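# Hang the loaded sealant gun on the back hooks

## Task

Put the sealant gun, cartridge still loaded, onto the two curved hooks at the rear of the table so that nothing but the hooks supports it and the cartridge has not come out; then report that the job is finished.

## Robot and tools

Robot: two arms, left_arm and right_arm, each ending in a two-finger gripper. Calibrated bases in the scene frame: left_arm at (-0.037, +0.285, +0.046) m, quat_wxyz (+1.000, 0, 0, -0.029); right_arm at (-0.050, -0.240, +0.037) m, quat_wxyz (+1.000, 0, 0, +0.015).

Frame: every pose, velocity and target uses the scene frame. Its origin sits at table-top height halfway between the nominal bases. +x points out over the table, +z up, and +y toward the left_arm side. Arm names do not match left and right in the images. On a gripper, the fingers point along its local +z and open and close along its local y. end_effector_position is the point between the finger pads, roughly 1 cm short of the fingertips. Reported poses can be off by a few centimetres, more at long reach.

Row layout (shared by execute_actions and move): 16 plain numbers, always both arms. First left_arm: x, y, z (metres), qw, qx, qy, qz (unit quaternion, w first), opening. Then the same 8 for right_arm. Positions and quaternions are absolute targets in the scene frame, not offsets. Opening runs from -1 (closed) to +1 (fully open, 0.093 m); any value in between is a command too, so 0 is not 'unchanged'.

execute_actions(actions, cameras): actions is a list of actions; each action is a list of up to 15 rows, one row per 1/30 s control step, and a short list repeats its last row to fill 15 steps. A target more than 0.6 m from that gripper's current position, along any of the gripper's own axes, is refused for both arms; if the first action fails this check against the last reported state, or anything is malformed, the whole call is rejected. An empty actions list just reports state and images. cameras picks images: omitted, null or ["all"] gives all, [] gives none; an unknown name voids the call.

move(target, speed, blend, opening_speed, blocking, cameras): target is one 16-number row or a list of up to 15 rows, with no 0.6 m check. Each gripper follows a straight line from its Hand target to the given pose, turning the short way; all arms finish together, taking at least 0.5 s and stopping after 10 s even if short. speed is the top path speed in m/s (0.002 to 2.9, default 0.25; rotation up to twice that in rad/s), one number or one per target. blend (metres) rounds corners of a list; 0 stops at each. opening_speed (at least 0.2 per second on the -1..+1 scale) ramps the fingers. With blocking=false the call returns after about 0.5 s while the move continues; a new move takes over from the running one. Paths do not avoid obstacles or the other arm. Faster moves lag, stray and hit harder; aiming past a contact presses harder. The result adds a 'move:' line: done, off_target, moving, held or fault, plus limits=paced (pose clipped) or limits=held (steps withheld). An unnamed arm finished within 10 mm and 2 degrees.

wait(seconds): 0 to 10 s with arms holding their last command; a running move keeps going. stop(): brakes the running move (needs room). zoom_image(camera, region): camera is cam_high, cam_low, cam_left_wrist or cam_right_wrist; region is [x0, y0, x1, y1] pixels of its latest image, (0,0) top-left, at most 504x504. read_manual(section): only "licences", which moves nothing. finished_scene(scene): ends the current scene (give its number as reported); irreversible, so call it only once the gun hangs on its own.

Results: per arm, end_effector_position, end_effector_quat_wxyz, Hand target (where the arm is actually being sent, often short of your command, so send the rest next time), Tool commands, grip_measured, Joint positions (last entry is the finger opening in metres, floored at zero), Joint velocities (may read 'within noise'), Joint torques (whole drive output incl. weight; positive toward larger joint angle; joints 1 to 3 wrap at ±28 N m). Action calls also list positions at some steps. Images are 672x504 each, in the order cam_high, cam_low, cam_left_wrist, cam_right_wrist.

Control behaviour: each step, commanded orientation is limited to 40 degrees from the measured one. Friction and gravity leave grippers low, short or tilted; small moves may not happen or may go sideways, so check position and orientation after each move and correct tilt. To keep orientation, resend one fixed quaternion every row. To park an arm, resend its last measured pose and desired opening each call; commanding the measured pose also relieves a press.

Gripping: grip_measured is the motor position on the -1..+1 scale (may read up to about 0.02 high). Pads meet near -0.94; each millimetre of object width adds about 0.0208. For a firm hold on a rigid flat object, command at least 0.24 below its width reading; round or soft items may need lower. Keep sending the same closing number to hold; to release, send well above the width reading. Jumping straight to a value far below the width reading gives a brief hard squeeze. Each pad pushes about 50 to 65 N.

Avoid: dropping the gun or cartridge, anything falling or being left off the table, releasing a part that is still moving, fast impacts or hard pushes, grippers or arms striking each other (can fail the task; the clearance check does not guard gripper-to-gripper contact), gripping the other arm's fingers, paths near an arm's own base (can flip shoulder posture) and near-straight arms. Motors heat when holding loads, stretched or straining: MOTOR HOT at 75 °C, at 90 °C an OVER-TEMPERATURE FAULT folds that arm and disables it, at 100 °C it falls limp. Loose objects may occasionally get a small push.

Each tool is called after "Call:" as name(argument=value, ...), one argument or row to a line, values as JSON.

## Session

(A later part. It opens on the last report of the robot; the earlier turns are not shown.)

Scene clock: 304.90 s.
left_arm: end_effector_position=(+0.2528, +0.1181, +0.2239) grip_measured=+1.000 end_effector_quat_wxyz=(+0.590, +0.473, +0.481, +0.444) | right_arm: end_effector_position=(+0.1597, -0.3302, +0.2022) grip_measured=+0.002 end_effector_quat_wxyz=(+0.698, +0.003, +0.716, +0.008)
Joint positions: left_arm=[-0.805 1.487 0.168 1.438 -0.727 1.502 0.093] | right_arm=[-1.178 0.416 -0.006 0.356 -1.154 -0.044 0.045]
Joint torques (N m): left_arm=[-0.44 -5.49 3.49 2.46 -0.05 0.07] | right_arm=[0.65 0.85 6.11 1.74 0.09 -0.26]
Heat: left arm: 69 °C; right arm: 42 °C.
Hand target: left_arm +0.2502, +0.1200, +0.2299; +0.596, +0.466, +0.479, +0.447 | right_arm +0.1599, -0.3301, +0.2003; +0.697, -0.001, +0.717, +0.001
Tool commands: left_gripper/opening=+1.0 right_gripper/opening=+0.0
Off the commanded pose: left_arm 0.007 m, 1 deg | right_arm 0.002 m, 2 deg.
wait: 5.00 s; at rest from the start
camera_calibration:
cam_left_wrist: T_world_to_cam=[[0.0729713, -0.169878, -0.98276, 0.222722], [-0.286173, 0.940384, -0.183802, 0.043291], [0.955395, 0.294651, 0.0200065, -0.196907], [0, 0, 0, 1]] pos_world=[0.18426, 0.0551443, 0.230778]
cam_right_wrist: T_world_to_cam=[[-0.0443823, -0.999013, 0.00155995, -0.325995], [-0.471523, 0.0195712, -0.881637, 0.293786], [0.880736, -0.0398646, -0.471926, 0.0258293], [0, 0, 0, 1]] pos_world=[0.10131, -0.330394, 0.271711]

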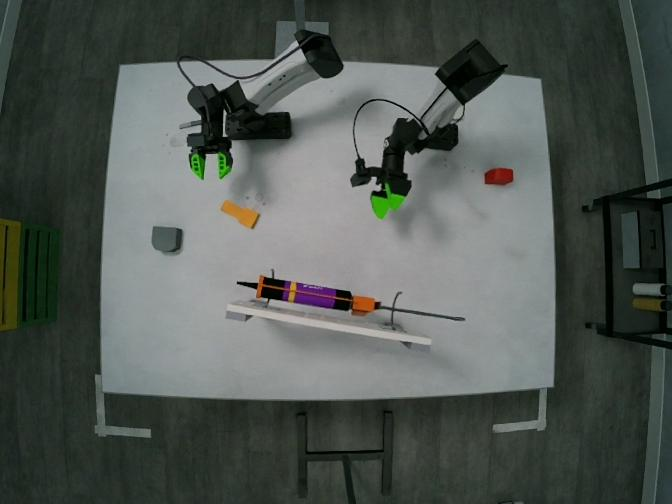

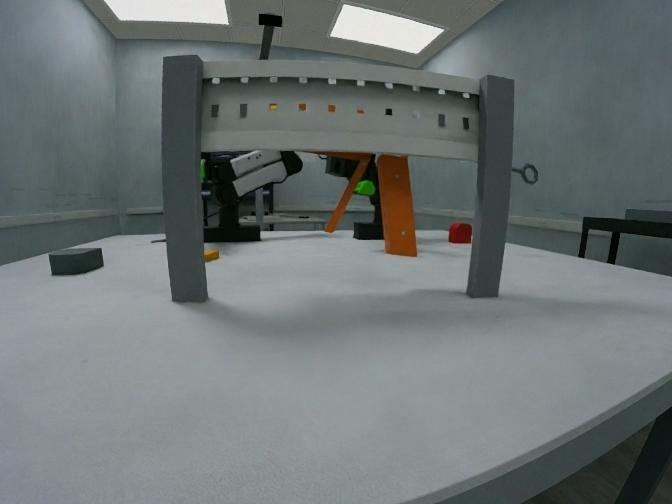

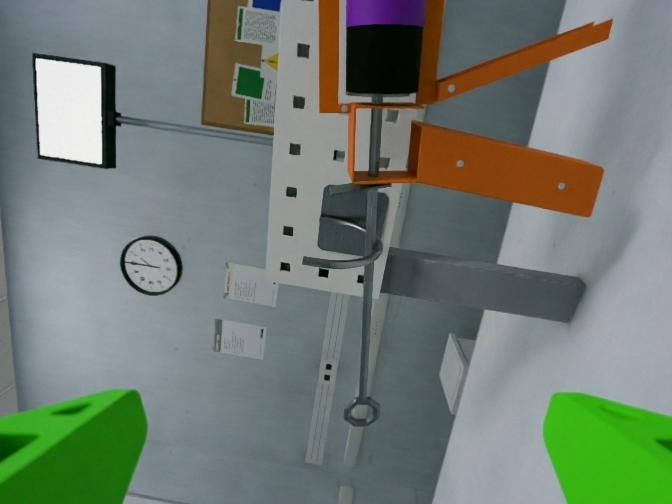

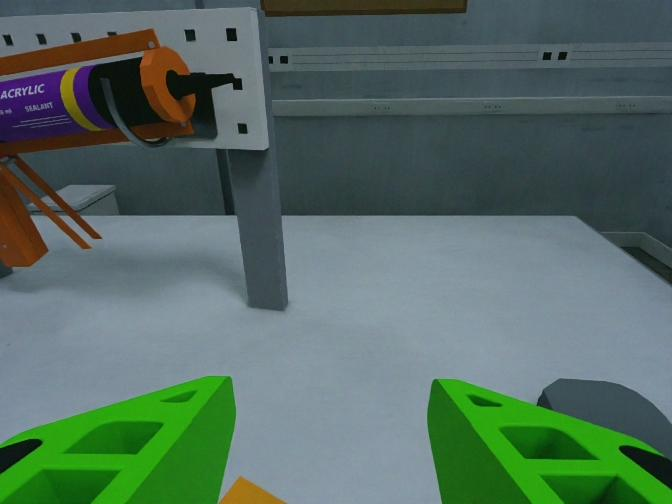

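Call:
wait(
  seconds=7,
  cameras=["cam_left_wrist"],
)

Call:
wait(
  seconds=0.6,
  cameras=["cam_left_wrist"],
)

Call:
wait(
  seconds=0.4,
  cameras=["cam_left_wrist"],
)

Scene clock: 317.17 s.
left_arm: end_effector_position=(+0.2528, +0.1181, +0.2239) grip_measured=+1.000 end_effector_quat_wxyz=(+0.590, +0.473, +0.481, +0.444) | right_arm: end_effector_position=(+0.1597, -0.3302, +0.2022) grip_measured=+0.002 end_effector_quat_wxyz=(+0.698, +0.003, +0.716, +0.008)
Joint positions: left_arm=[-0.805 1.487 0.168 1.438 -0.727 1.503 0.093] | right_arm=[-1.178 0.416 -0.006 0.356 -1.154 -0.044 0.045]
Joint torques (N m): left_arm=[-0.44 -5.52 3.47 2.46 -0.05 0.06] | right_arm=[0.69 0.87 6.11 1.73 0.08 -0.24]
Heat: left arm: 67 °C; right arm: 42 °C.
Hand target: left_arm +0.2502, +0.1200, +0.2299; +0.595, +0.466, +0.479, +0.447 | right_arm +0.1599, -0.3301, +0.2003; +0.697, -0.001, +0.717, +0.001
Tool commands: left_gripper/opening=+1.0 right_gripper/opening=+0.0
Off the commanded pose: left_arm 0.007 m, 1 deg | right_arm 0.002 m, 2 deg.
wait: 7.00 s; at rest from the start
camera_calibration:
cam_left_wrist: T_world_to_cam=[[0.0730508, -0.169426, -0.982832, 0.2226], [-0.286198, 0.940456, -0.183393, 0.0431792], [0.955382, 0.294682, 0.0202116, -0.196951], [0, 0, 0, 1]] pos_world=[0.18426, 0.055144, 0.230678]
Images, in order (width x height): cam_left_wrist 672x504.

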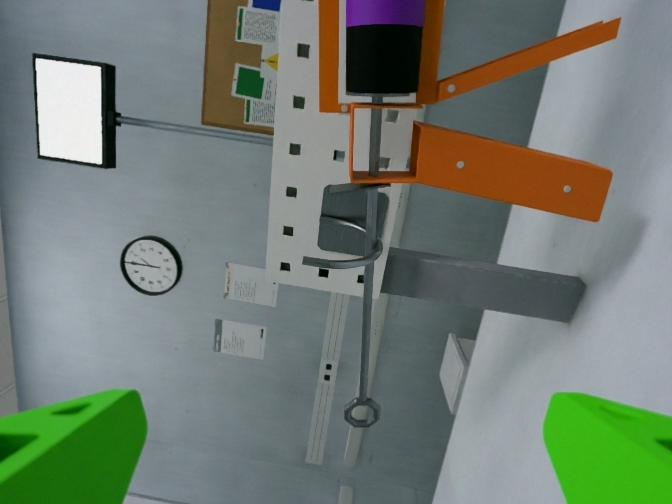

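Scene clock: 317.77 s.
left_arm: end_effector_position=(+0.2528, +0.1181, +0.2239) grip_measured=+1.000 end_effector_quat_wxyz=(+0.590, +0.473, +0.481, +0.444) | right_arm: end_effector_position=(+0.1597, -0.3302, +0.2022) grip_measured=+0.002 end_effector_quat_wxyz=(+0.698, +0.003, +0.716, +0.008)
Joint positions: left_arm=[-0.805 1.487 0.168 1.438 -0.727 1.503 0.093] | right_arm=[-1.178 0.416 -0.006 0.356 -1.154 -0.044 0.045]
Joint torques (N m): left_arm=[-0.43 -5.45 3.56 2.45 -0.04 0.05] | right_arm=[0.7 0.9 6.16 1.75 0.07 -0.24]
Heat: left arm: 67 °C; right arm: 42 °C.
Hand target: left_arm +0.2502, +0.1200, +0.2299; +0.595, +0.466, +0.479, +0.447 | right_arm +0.1599, -0.3301, +0.2003; +0.697, -0.001, +0.717, +0.001
Tool commands: left_gripper/opening=+1.0 right_gripper/opening=+0.0
Off the commanded pose: left_arm 0.007 m, 1 deg | right_arm 0.002 m, 2 deg.
wait: 0.60 s; at rest by 0.17 s
camera_calibration:
cam_left_wrist: T_world_to_cam=[[0.0730508, -0.169426, -0.982832, 0.2226], [-0.286198, 0.940456, -0.183393, 0.0431792], [0.955382, 0.294682, 0.0202116, -0.196951], [0, 0, 0, 1]] pos_world=[0.18426, 0.055144, 0.230678]
Images, in order (width x height): cam_left_wrist 672x504.

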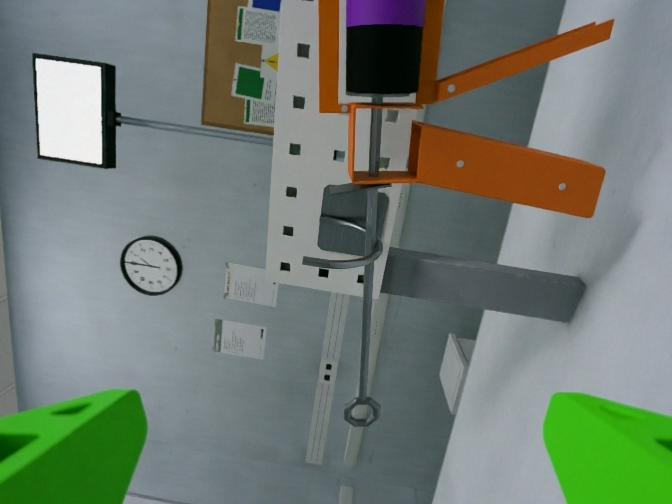

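Scene clock: 318.17 s.
left_arm: end_effector_position=(+0.2528, +0.1181, +0.2239) grip_measured=+1.000 end_effector_quat_wxyz=(+0.590, +0.473, +0.481, +0.444) | right_arm: end_effector_position=(+0.1597, -0.3302, +0.2022) grip_measured=+0.002 end_effector_quat_wxyz=(+0.698, +0.003, +0.716, +0.008)
Joint positions: left_arm=[-0.805 1.487 0.168 1.438 -0.727 1.503 0.093] | right_arm=[-1.178 0.416 -0.006 0.356 -1.154 -0.044 0.045]
Joint torques (N m): left_arm=[-0.38 -5.59 3.45 2.46 -0.05 0.08] | right_arm=[0.68 0.84 6.12 1.74 0.07 -0.25]
Heat: left arm: 67 °C; right arm: 42 °C.
Hand target: left_arm +0.2502, +0.1200, +0.2299; +0.595, +0.466, +0.479, +0.447 | right_arm +0.1599, -0.3301, +0.2003; +0.697, -0.001, +0.717, +0.001
Tool commands: left_gripper/opening=+1.0 right_gripper/opening=+0.0
Off the commanded pose: left_arm 0.007 m, 1 deg | right_arm 0.002 m, 2 deg.
wait: 0.40 s; at rest by 0.17 s
camera_calibration:
cam_left_wrist: T_world_to_cam=[[0.0730508, -0.169426, -0.982832, 0.2226], [-0.286198, 0.940456, -0.183393, 0.0431792], [0.955382, 0.294682, 0.0202116, -0.196951], [0, 0, 0, 1]] pos_world=[0.18426, 0.055144, 0.230678]
Images, in order (width x height): cam_left_wrist 672x504.

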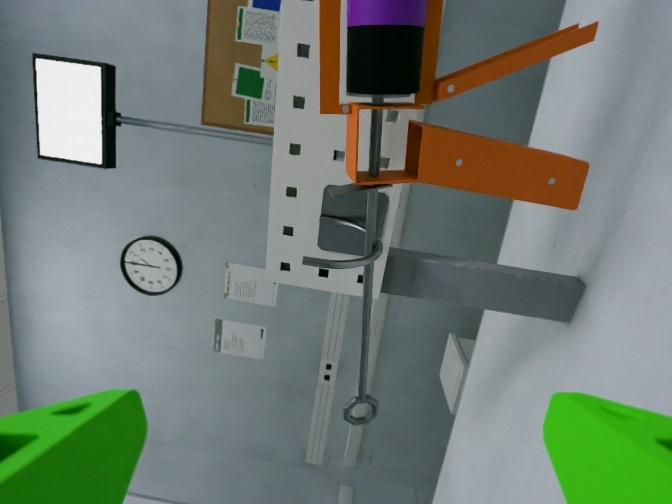

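Call:
wait(
  seconds=10,
  cameras=["cam_left_wrist"],
)

Call:
wait(
  seconds=0.3,
  cameras=["cam_left_wrist"],
)

Call:
wait(
  seconds=0.3,
  cameras=["cam_left_wrist"],
)

Call:
wait(
  seconds=0.3,
  cameras=["cam_left_wrist"],
)

Scene clock: 334.23 s.
left_arm: end_effector_position=(+0.2528, +0.1181, +0.2239) grip_measured=+1.000 end_effector_quat_wxyz=(+0.590, +0.473, +0.481, +0.444) | right_arm: end_effector_position=(+0.1597, -0.3302, +0.2022) grip_measured=+0.002 end_effector_quat_wxyz=(+0.698, +0.003, +0.716, +0.008)
Joint positions: left_arm=[-0.805 1.487 0.168 1.438 -0.727 1.503 0.093] | right_arm=[-1.178 0.416 -0.006 0.356 -1.154 -0.044 0.045]
Joint torques (N m): left_arm=[-0.43 -5.5 3.52 2.44 -0.03 0.09] | right_arm=[0.7 0.83 6.17 1.73 0.08 -0.24]
Heat: left arm: 66 °C; right arm: 42 °C.
Hand target: left_arm +0.2502, +0.1200, +0.2299; +0.595, +0.466, +0.479, +0.447 | right_arm +0.1599, -0.3301, +0.2003; +0.697, -0.001, +0.717, +0.001
Tool commands: left_gripper/opening=+1.0 right_gripper/opening=+0.0
Off the commanded pose: left_arm 0.007 m, 1 deg | right_arm 0.002 m, 2 deg.
wait: 10.00 s; at rest from the start
camera_calibration:
cam_left_wrist: T_world_to_cam=[[0.0730508, -0.169426, -0.982832, 0.2226], [-0.286198, 0.940456, -0.183393, 0.0431792], [0.955382, 0.294682, 0.0202116, -0.196951], [0, 0, 0, 1]] pos_world=[0.18426, 0.055144, 0.230678]
Images, in order (width x height): cam_left_wrist 672x504.

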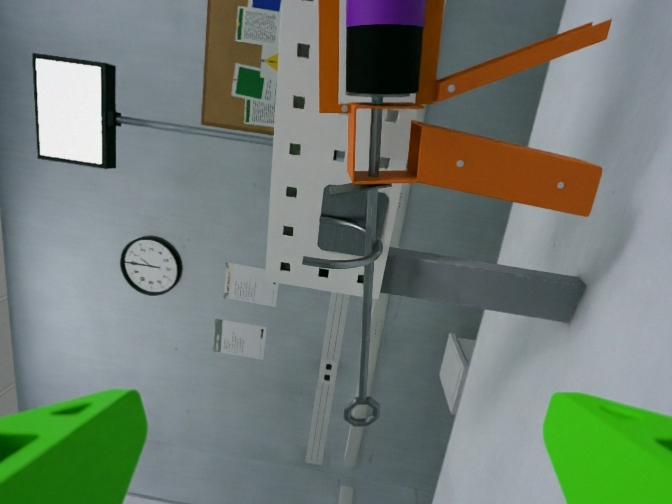

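Scene clock: 334.53 s.
left_arm: end_effector_position=(+0.2528, +0.1181, +0.2239) grip_measured=+1.000 end_effector_quat_wxyz=(+0.590, +0.473, +0.481, +0.444) | right_arm: end_effector_position=(+0.1597, -0.3302, +0.2022) grip_measured=+0.002 end_effector_quat_wxyz=(+0.698, +0.003, +0.716, +0.008)
Joint positions: left_arm=[-0.805 1.487 0.168 1.438 -0.727 1.503 0.093] | right_arm=[-1.178 0.416 -0.006 0.356 -1.154 -0.044 0.045]
Joint torques (N m): left_arm=[-0.46 -5.6 3.51 2.43 -0.02 0.08] | right_arm=[0.72 0.9 6.13 1.76 0.08 -0.26]
Heat: left arm: 66 °C; right arm: 42 °C.
Hand target: left_arm +0.2502, +0.1200, +0.2299; +0.595, +0.466, +0.479, +0.447 | right_arm +0.1599, -0.3301, +0.2003; +0.697, -0.001, +0.717, +0.001
Tool commands: left_gripper/opening=+1.0 right_gripper/opening=+0.0
Off the commanded pose: left_arm 0.007 m, 1 deg | right_arm 0.002 m, 2 deg.
wait: 0.30 s; at rest by 0.17 s
camera_calibration:
cam_left_wrist: T_world_to_cam=[[0.0730508, -0.169426, -0.982832, 0.2226], [-0.286198, 0.940456, -0.183393, 0.0431792], [0.955382, 0.294682, 0.0202116, -0.196951], [0, 0, 0, 1]] pos_world=[0.18426, 0.055144, 0.230678]
Images, in order (width x height): cam_left_wrist 672x504.

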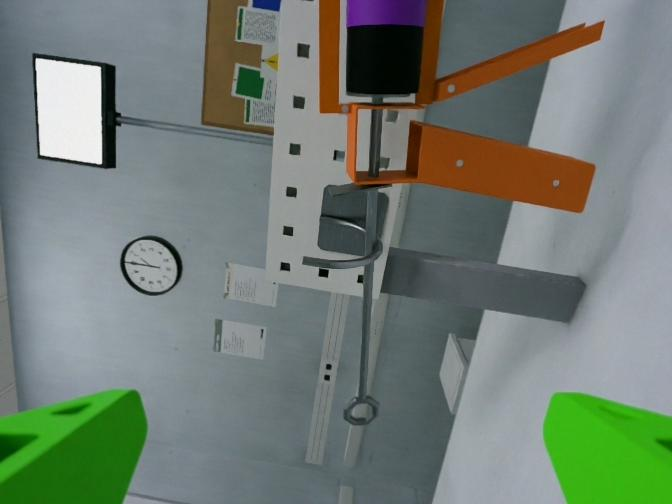

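Scene clock: 334.83 s.
left_arm: end_effector_position=(+0.2528, +0.1181, +0.2239) grip_measured=+1.000 end_effector_quat_wxyz=(+0.590, +0.473, +0.481, +0.444) | right_arm: end_effector_position=(+0.1597, -0.3302, +0.2022) grip_measured=+0.002 end_effector_quat_wxyz=(+0.698, +0.003, +0.716, +0.008)
Joint positions: left_arm=[-0.805 1.487 0.168 1.438 -0.727 1.503 0.093] | right_arm=[-1.178 0.416 -0.006 0.356 -1.154 -0.044 0.045]
Joint torques (N m): left_arm=[-0.44 -5.53 3.48 2.45 -0.04 0.07] | right_arm=[0.68 0.83 6.16 1.73 0.07 -0.26]
Heat: left arm: 66 °C; right arm: 42 °C.
Hand target: left_arm +0.2502, +0.1200, +0.2299; +0.595, +0.466, +0.479, +0.447 | right_arm +0.1599, -0.3301, +0.2003; +0.697, -0.001, +0.717, +0.001
Tool commands: left_gripper/opening=+1.0 right_gripper/opening=+0.0
Off the commanded pose: left_arm 0.007 m, 1 deg | right_arm 0.002 m, 2 deg.
wait: 0.30 s; at rest by 0.17 s
camera_calibration:
cam_left_wrist: T_world_to_cam=[[0.0730508, -0.169426, -0.982832, 0.2226], [-0.286198, 0.940456, -0.183393, 0.0431792], [0.955382, 0.294682, 0.0202116, -0.196951], [0, 0, 0, 1]] pos_world=[0.18426, 0.055144, 0.230678]
Images, in order (width x height): cam_left_wrist 672x504.

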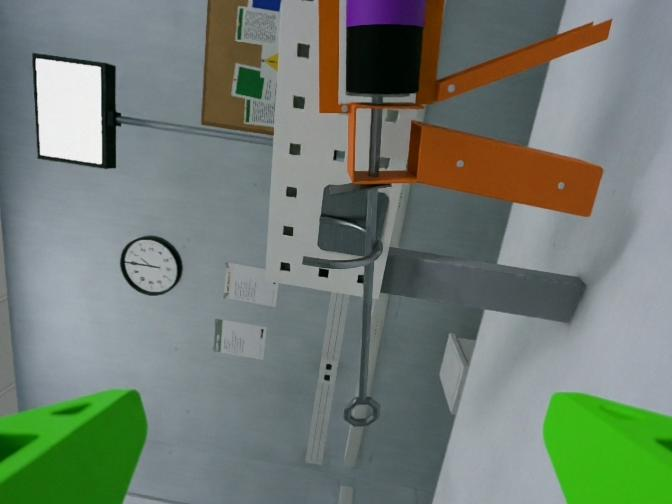

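Scene clock: 335.13 s.
left_arm: end_effector_position=(+0.2528, +0.1181, +0.2239) grip_measured=+1.000 end_effector_quat_wxyz=(+0.590, +0.473, +0.481, +0.444) | right_arm: end_effector_position=(+0.1597, -0.3302, +0.2022) grip_measured=+0.002 end_effector_quat_wxyz=(+0.698, +0.003, +0.716, +0.008)
Joint positions: left_arm=[-0.805 1.487 0.168 1.438 -0.727 1.503 0.093] | right_arm=[-1.178 0.416 -0.006 0.356 -1.154 -0.044 0.045]
Joint torques (N m): left_arm=[-0.42 -5.48 3.49 2.45 -0.05 0.07] | right_arm=[0.75 0.84 6.15 1.73 0.08 -0.25]
Heat: left arm: 66 °C; right arm: 42 °C.
Hand target: left_arm +0.2502, +0.1200, +0.2299; +0.595, +0.466, +0.479, +0.447 | right_arm +0.1599, -0.3301, +0.2003; +0.697, -0.001, +0.717, +0.001
Tool commands: left_gripper/opening=+1.0 right_gripper/opening=+0.0
Off the commanded pose: left_arm 0.007 m, 1 deg | right_arm 0.002 m, 2 deg.
wait: 0.30 s; at rest by 0.17 s
camera_calibration:
cam_left_wrist: T_world_to_cam=[[0.0730508, -0.169426, -0.982832, 0.2226], [-0.286198, 0.940456, -0.183393, 0.0431792], [0.955382, 0.294682, 0.0202116, -0.196951], [0, 0, 0, 1]] pos_world=[0.18426, 0.055144, 0.230678]
Images, in order (width x height): cam_left_wrist 672x504.

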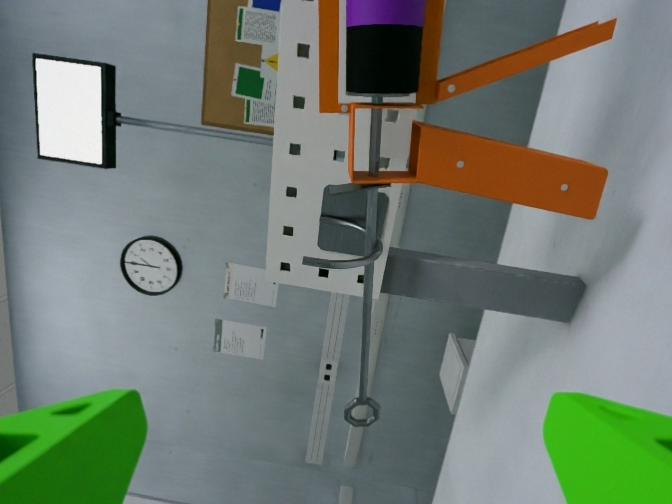

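Call:
wait(
  seconds=10,
  cameras=[],
)

Call:
wait(
  seconds=10,
  cameras=[],
)

Call:
wait(
  seconds=10,
  cameras=["cam_left_wrist"],
)

Call:
wait(
  seconds=0.3,
  cameras=["cam_left_wrist"],
)

Call:
wait(
  seconds=0.3,
  cameras=["cam_left_wrist"],
)

Call:
wait(
  seconds=10,
  cameras=["cam_left_wrist"],
)

Scene clock: 357.37 s.
left_arm: end_effector_position=(+0.2528, +0.1181, +0.2239) grip_measured=+1.000 end_effector_quat_wxyz=(+0.590, +0.473, +0.481, +0.444) | right_arm: end_effector_position=(+0.1597, -0.3302, +0.2022) grip_measured=+0.002 end_effector_quat_wxyz=(+0.698, +0.003, +0.716, +0.008)
Joint positions: left_arm=[-0.805 1.487 0.168 1.438 -0.727 1.503 0.093] | right_arm=[-1.178 0.416 -0.006 0.356 -1.154 -0.044 0.045]
Joint torques (N m): left_arm=[-0.43 -5.52 3.6 2.43 -0.02 0.05] | right_arm=[0.66 0.87 6.17 1.75 0.07 -0.26]
Heat: left arm: 64 °C; right arm: 42 °C.
Hand target: left_arm +0.2502, +0.1200, +0.2299; +0.595, +0.466, +0.479, +0.447 | right_arm +0.1599, -0.3301, +0.2003; +0.697, -0.001, +0.717, +0.001
Tool commands: left_gripper/opening=+1.0 right_gripper/opening=+0.0
Off the commanded pose: left_arm 0.007 m, 1 deg | right_arm 0.002 m, 2 deg.
wait: 10.00 s; at rest from the start
No camera images: "cameras" was empty.

Scene clock: 367.37 s.
left_arm: end_effector_position=(+0.2528, +0.1181, +0.2239) grip_measured=+1.000 end_effector_quat_wxyz=(+0.590, +0.473, +0.481, +0.444) | right_arm: end_effector_position=(+0.1597, -0.3302, +0.2022) grip_measured=+0.002 end_effector_quat_wxyz=(+0.698, +0.003, +0.716, +0.008)
Joint positions: left_arm=[-0.805 1.487 0.168 1.438 -0.727 1.503 0.093] | right_arm=[-1.178 0.416 -0.006 0.356 -1.154 -0.044 0.045]
Joint torques (N m): left_arm=[-0.44 -5.53 3.55 2.44 -0.05 0.06] | right_arm=[0.68 0.84 6.15 1.73 0.05 -0.25]
Heat: left arm: 63 °C; right arm: 42 °C.
Hand target: left_arm +0.2502, +0.1200, +0.2299; +0.595, +0.466, +0.479, +0.447 | right_arm +0.1599, -0.3301, +0.2003; +0.697, -0.001, +0.717, +0.001
Tool commands: left_gripper/opening=+1.0 right_gripper/opening=+0.0
Off the commanded pose: left_arm 0.007 m, 1 deg | right_arm 0.002 m, 2 deg.
wait: 10.00 s; at rest by 0.17 s
No camera images: "cameras" was empty.

Scene clock: 377.37 s.
left_arm: end_effector_position=(+0.2528, +0.1181, +0.2239) grip_measured=+1.000 end_effector_quat_wxyz=(+0.590, +0.473, +0.481, +0.444) | right_arm: end_effector_position=(+0.1597, -0.3302, +0.2022) grip_measured=+0.002 end_effector_quat_wxyz=(+0.698, +0.003, +0.716, +0.008)
Joint positions: left_arm=[-0.805 1.487 0.168 1.438 -0.727 1.503 0.093] | right_arm=[-1.178 0.416 -0.006 0.356 -1.154 -0.044 0.045]
Joint torques (N m): left_arm=[-0.39 -5.53 3.47 2.46 -0.06 0.07] | right_arm=[0.61 0.81 6.11 1.74 0.09 -0.26]
Heat: left arm: 63 °C; right arm: 42 °C.
Hand target: left_arm +0.2502, +0.1200, +0.2299; +0.595, +0.466, +0.479, +0.447 | right_arm +0.1599, -0.3301, +0.2003; +0.697, -0.001, +0.717, +0.001
Tool commands: left_gripper/opening=+1.0 right_gripper/opening=+0.0
Off the commanded pose: left_arm 0.007 m, 1 deg | right_arm 0.002 m, 2 deg.
wait: 10.00 s; at rest by 0.17 s
camera_calibration:
cam_left_wrist: T_world_to_cam=[[0.0730508, -0.169426, -0.982832, 0.2226], [-0.286198, 0.940456, -0.183393, 0.0431792], [0.955382, 0.294682, 0.0202116, -0.196951], [0, 0, 0, 1]] pos_world=[0.18426, 0.055144, 0.230678]
Images, in order (width x height): cam_left_wrist 672x504.

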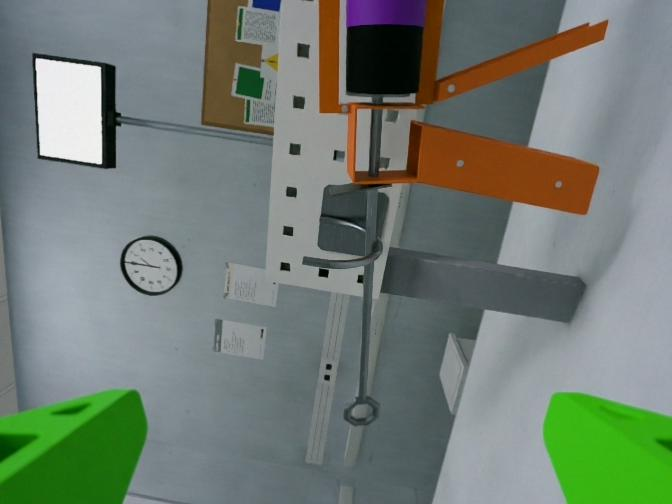

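Scene clock: 377.67 s.
left_arm: end_effector_position=(+0.2528, +0.1181, +0.2239) grip_measured=+1.000 end_effector_quat_wxyz=(+0.590, +0.473, +0.481, +0.444) | right_arm: end_effector_position=(+0.1597, -0.3302, +0.2022) grip_measured=+0.002 end_effector_quat_wxyz=(+0.698, +0.003, +0.716, +0.008)
Joint positions: left_arm=[-0.805 1.487 0.168 1.438 -0.727 1.503 0.093] | right_arm=[-1.178 0.416 -0.006 0.356 -1.154 -0.044 0.045]
Joint torques (N m): left_arm=[-0.44 -5.64 3.58 2.44 -0.04 0.08] | right_arm=[0.72 0.91 6.12 1.73 0.08 -0.25]
Heat: left arm: 63 °C; right arm: 42 °C.
Hand target: left_arm +0.2502, +0.1200, +0.2299; +0.595, +0.466, +0.479, +0.447 | right_arm +0.1599, -0.3301, +0.2003; +0.697, -0.001, +0.717, +0.001
Tool commands: left_gripper/opening=+1.0 right_gripper/opening=+0.0
Off the commanded pose: left_arm 0.007 m, 1 deg | right_arm 0.002 m, 2 deg.
wait: 0.30 s; at rest by 0.17 s
camera_calibration:
cam_left_wrist: T_world_to_cam=[[0.0730508, -0.169426, -0.982832, 0.2226], [-0.286198, 0.940456, -0.183393, 0.0431792], [0.955382, 0.294682, 0.0202116, -0.196951], [0, 0, 0, 1]] pos_world=[0.18426, 0.055144, 0.230678]
Images, in order (width x height): cam_left_wrist 672x504.

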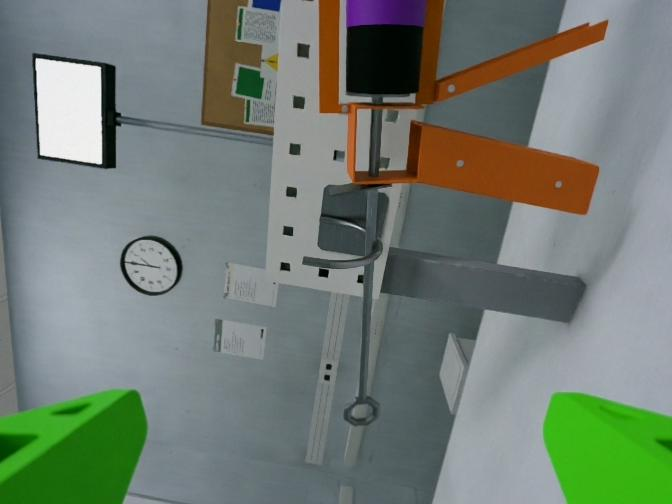

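Scene clock: 377.97 s.
left_arm: end_effector_position=(+0.2528, +0.1181, +0.2239) grip_measured=+1.000 end_effector_quat_wxyz=(+0.590, +0.473, +0.481, +0.444) | right_arm: end_effector_position=(+0.1597, -0.3302, +0.2022) grip_measured=+0.002 end_effector_quat_wxyz=(+0.698, +0.003, +0.716, +0.008)
Joint positions: left_arm=[-0.805 1.487 0.168 1.438 -0.727 1.503 0.093] | right_arm=[-1.178 0.416 -0.006 0.356 -1.154 -0.044 0.045]
Joint torques (N m): left_arm=[-0.38 -5.52 3.51 2.43 -0.02 0.06] | right_arm=[0.64 0.81 6.12 1.73 0.08 -0.25]
Heat: left arm: 63 °C; right arm: 42 °C.
Hand target: left_arm +0.2502, +0.1200, +0.2299; +0.595, +0.466, +0.479, +0.447 | right_arm +0.1599, -0.3301, +0.2003; +0.697, -0.001, +0.717, +0.001
Tool commands: left_gripper/opening=+1.0 right_gripper/opening=+0.0
Off the commanded pose: left_arm 0.007 m, 1 deg | right_arm 0.002 m, 2 deg.
wait: 0.30 s; at rest by 0.17 s
camera_calibration:
cam_left_wrist: T_world_to_cam=[[0.0730508, -0.169426, -0.982832, 0.2226], [-0.286198, 0.940456, -0.183393, 0.0431792], [0.955382, 0.294682, 0.0202116, -0.196951], [0, 0, 0, 1]] pos_world=[0.18426, 0.055144, 0.230678]
Images, in order (width x height): cam_left_wrist 672x504.

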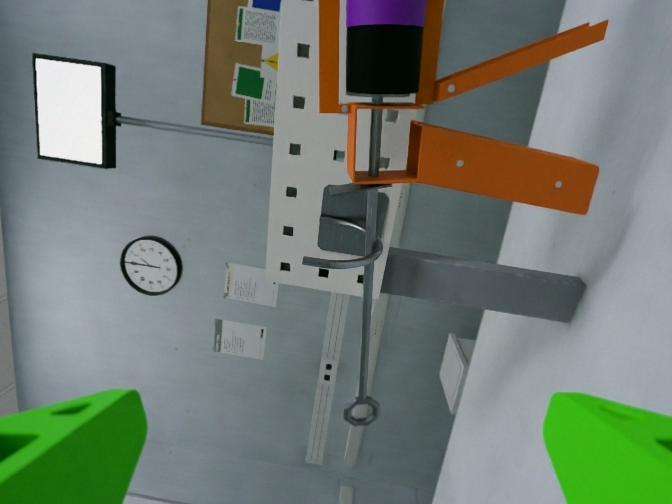

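Scene clock: 387.97 s.
left_arm: end_effector_position=(+0.2528, +0.1181, +0.2239) grip_measured=+1.000 end_effector_quat_wxyz=(+0.590, +0.473, +0.481, +0.444) | right_arm: end_effector_position=(+0.1597, -0.3302, +0.2022) grip_measured=+0.002 end_effector_quat_wxyz=(+0.698, +0.003, +0.716, +0.008)
Joint positions: left_arm=[-0.805 1.487 0.168 1.438 -0.727 1.503 0.093] | right_arm=[-1.178 0.416 -0.006 0.356 -1.154 -0.044 0.045]
Joint torques (N m): left_arm=[-0.43 -5.52 3.47 2.45 -0.03 0.08] | right_arm=[0.68 0.87 6.11 1.74 0.07 -0.25]
Heat: left arm: 62 °C; right arm: 42 °C.
Hand target: left_arm +0.2502, +0.1200, +0.2299; +0.595, +0.466, +0.479, +0.447 | right_arm +0.1599, -0.3301, +0.2003; +0.697, -0.001, +0.717, +0.001
Tool commands: left_gripper/opening=+1.0 right_gripper/opening=+0.0
Off the commanded pose: left_arm 0.007 m, 1 deg | right_arm 0.002 m, 2 deg.
wait: 10.00 s; at rest by 0.17 s
camera_calibration:
cam_left_wrist: T_world_to_cam=[[0.0730508, -0.169426, -0.982832, 0.2226], [-0.286198, 0.940456, -0.183393, 0.0431792], [0.955382, 0.294682, 0.0202116, -0.196951], [0, 0, 0, 1]] pos_world=[0.18426, 0.055144, 0.230678]
Images, in order (width x height): cam_left_wrist 672x504.

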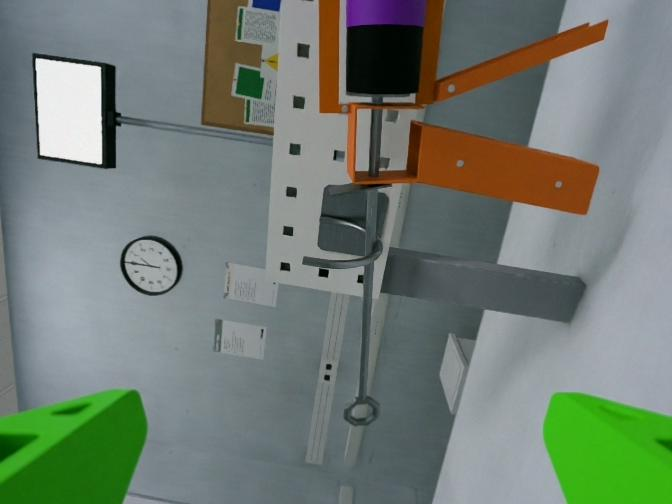

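Fully still for 10 s.

Call:
finished_scene(
  scene=2,
)

The scene is finished: the task was done.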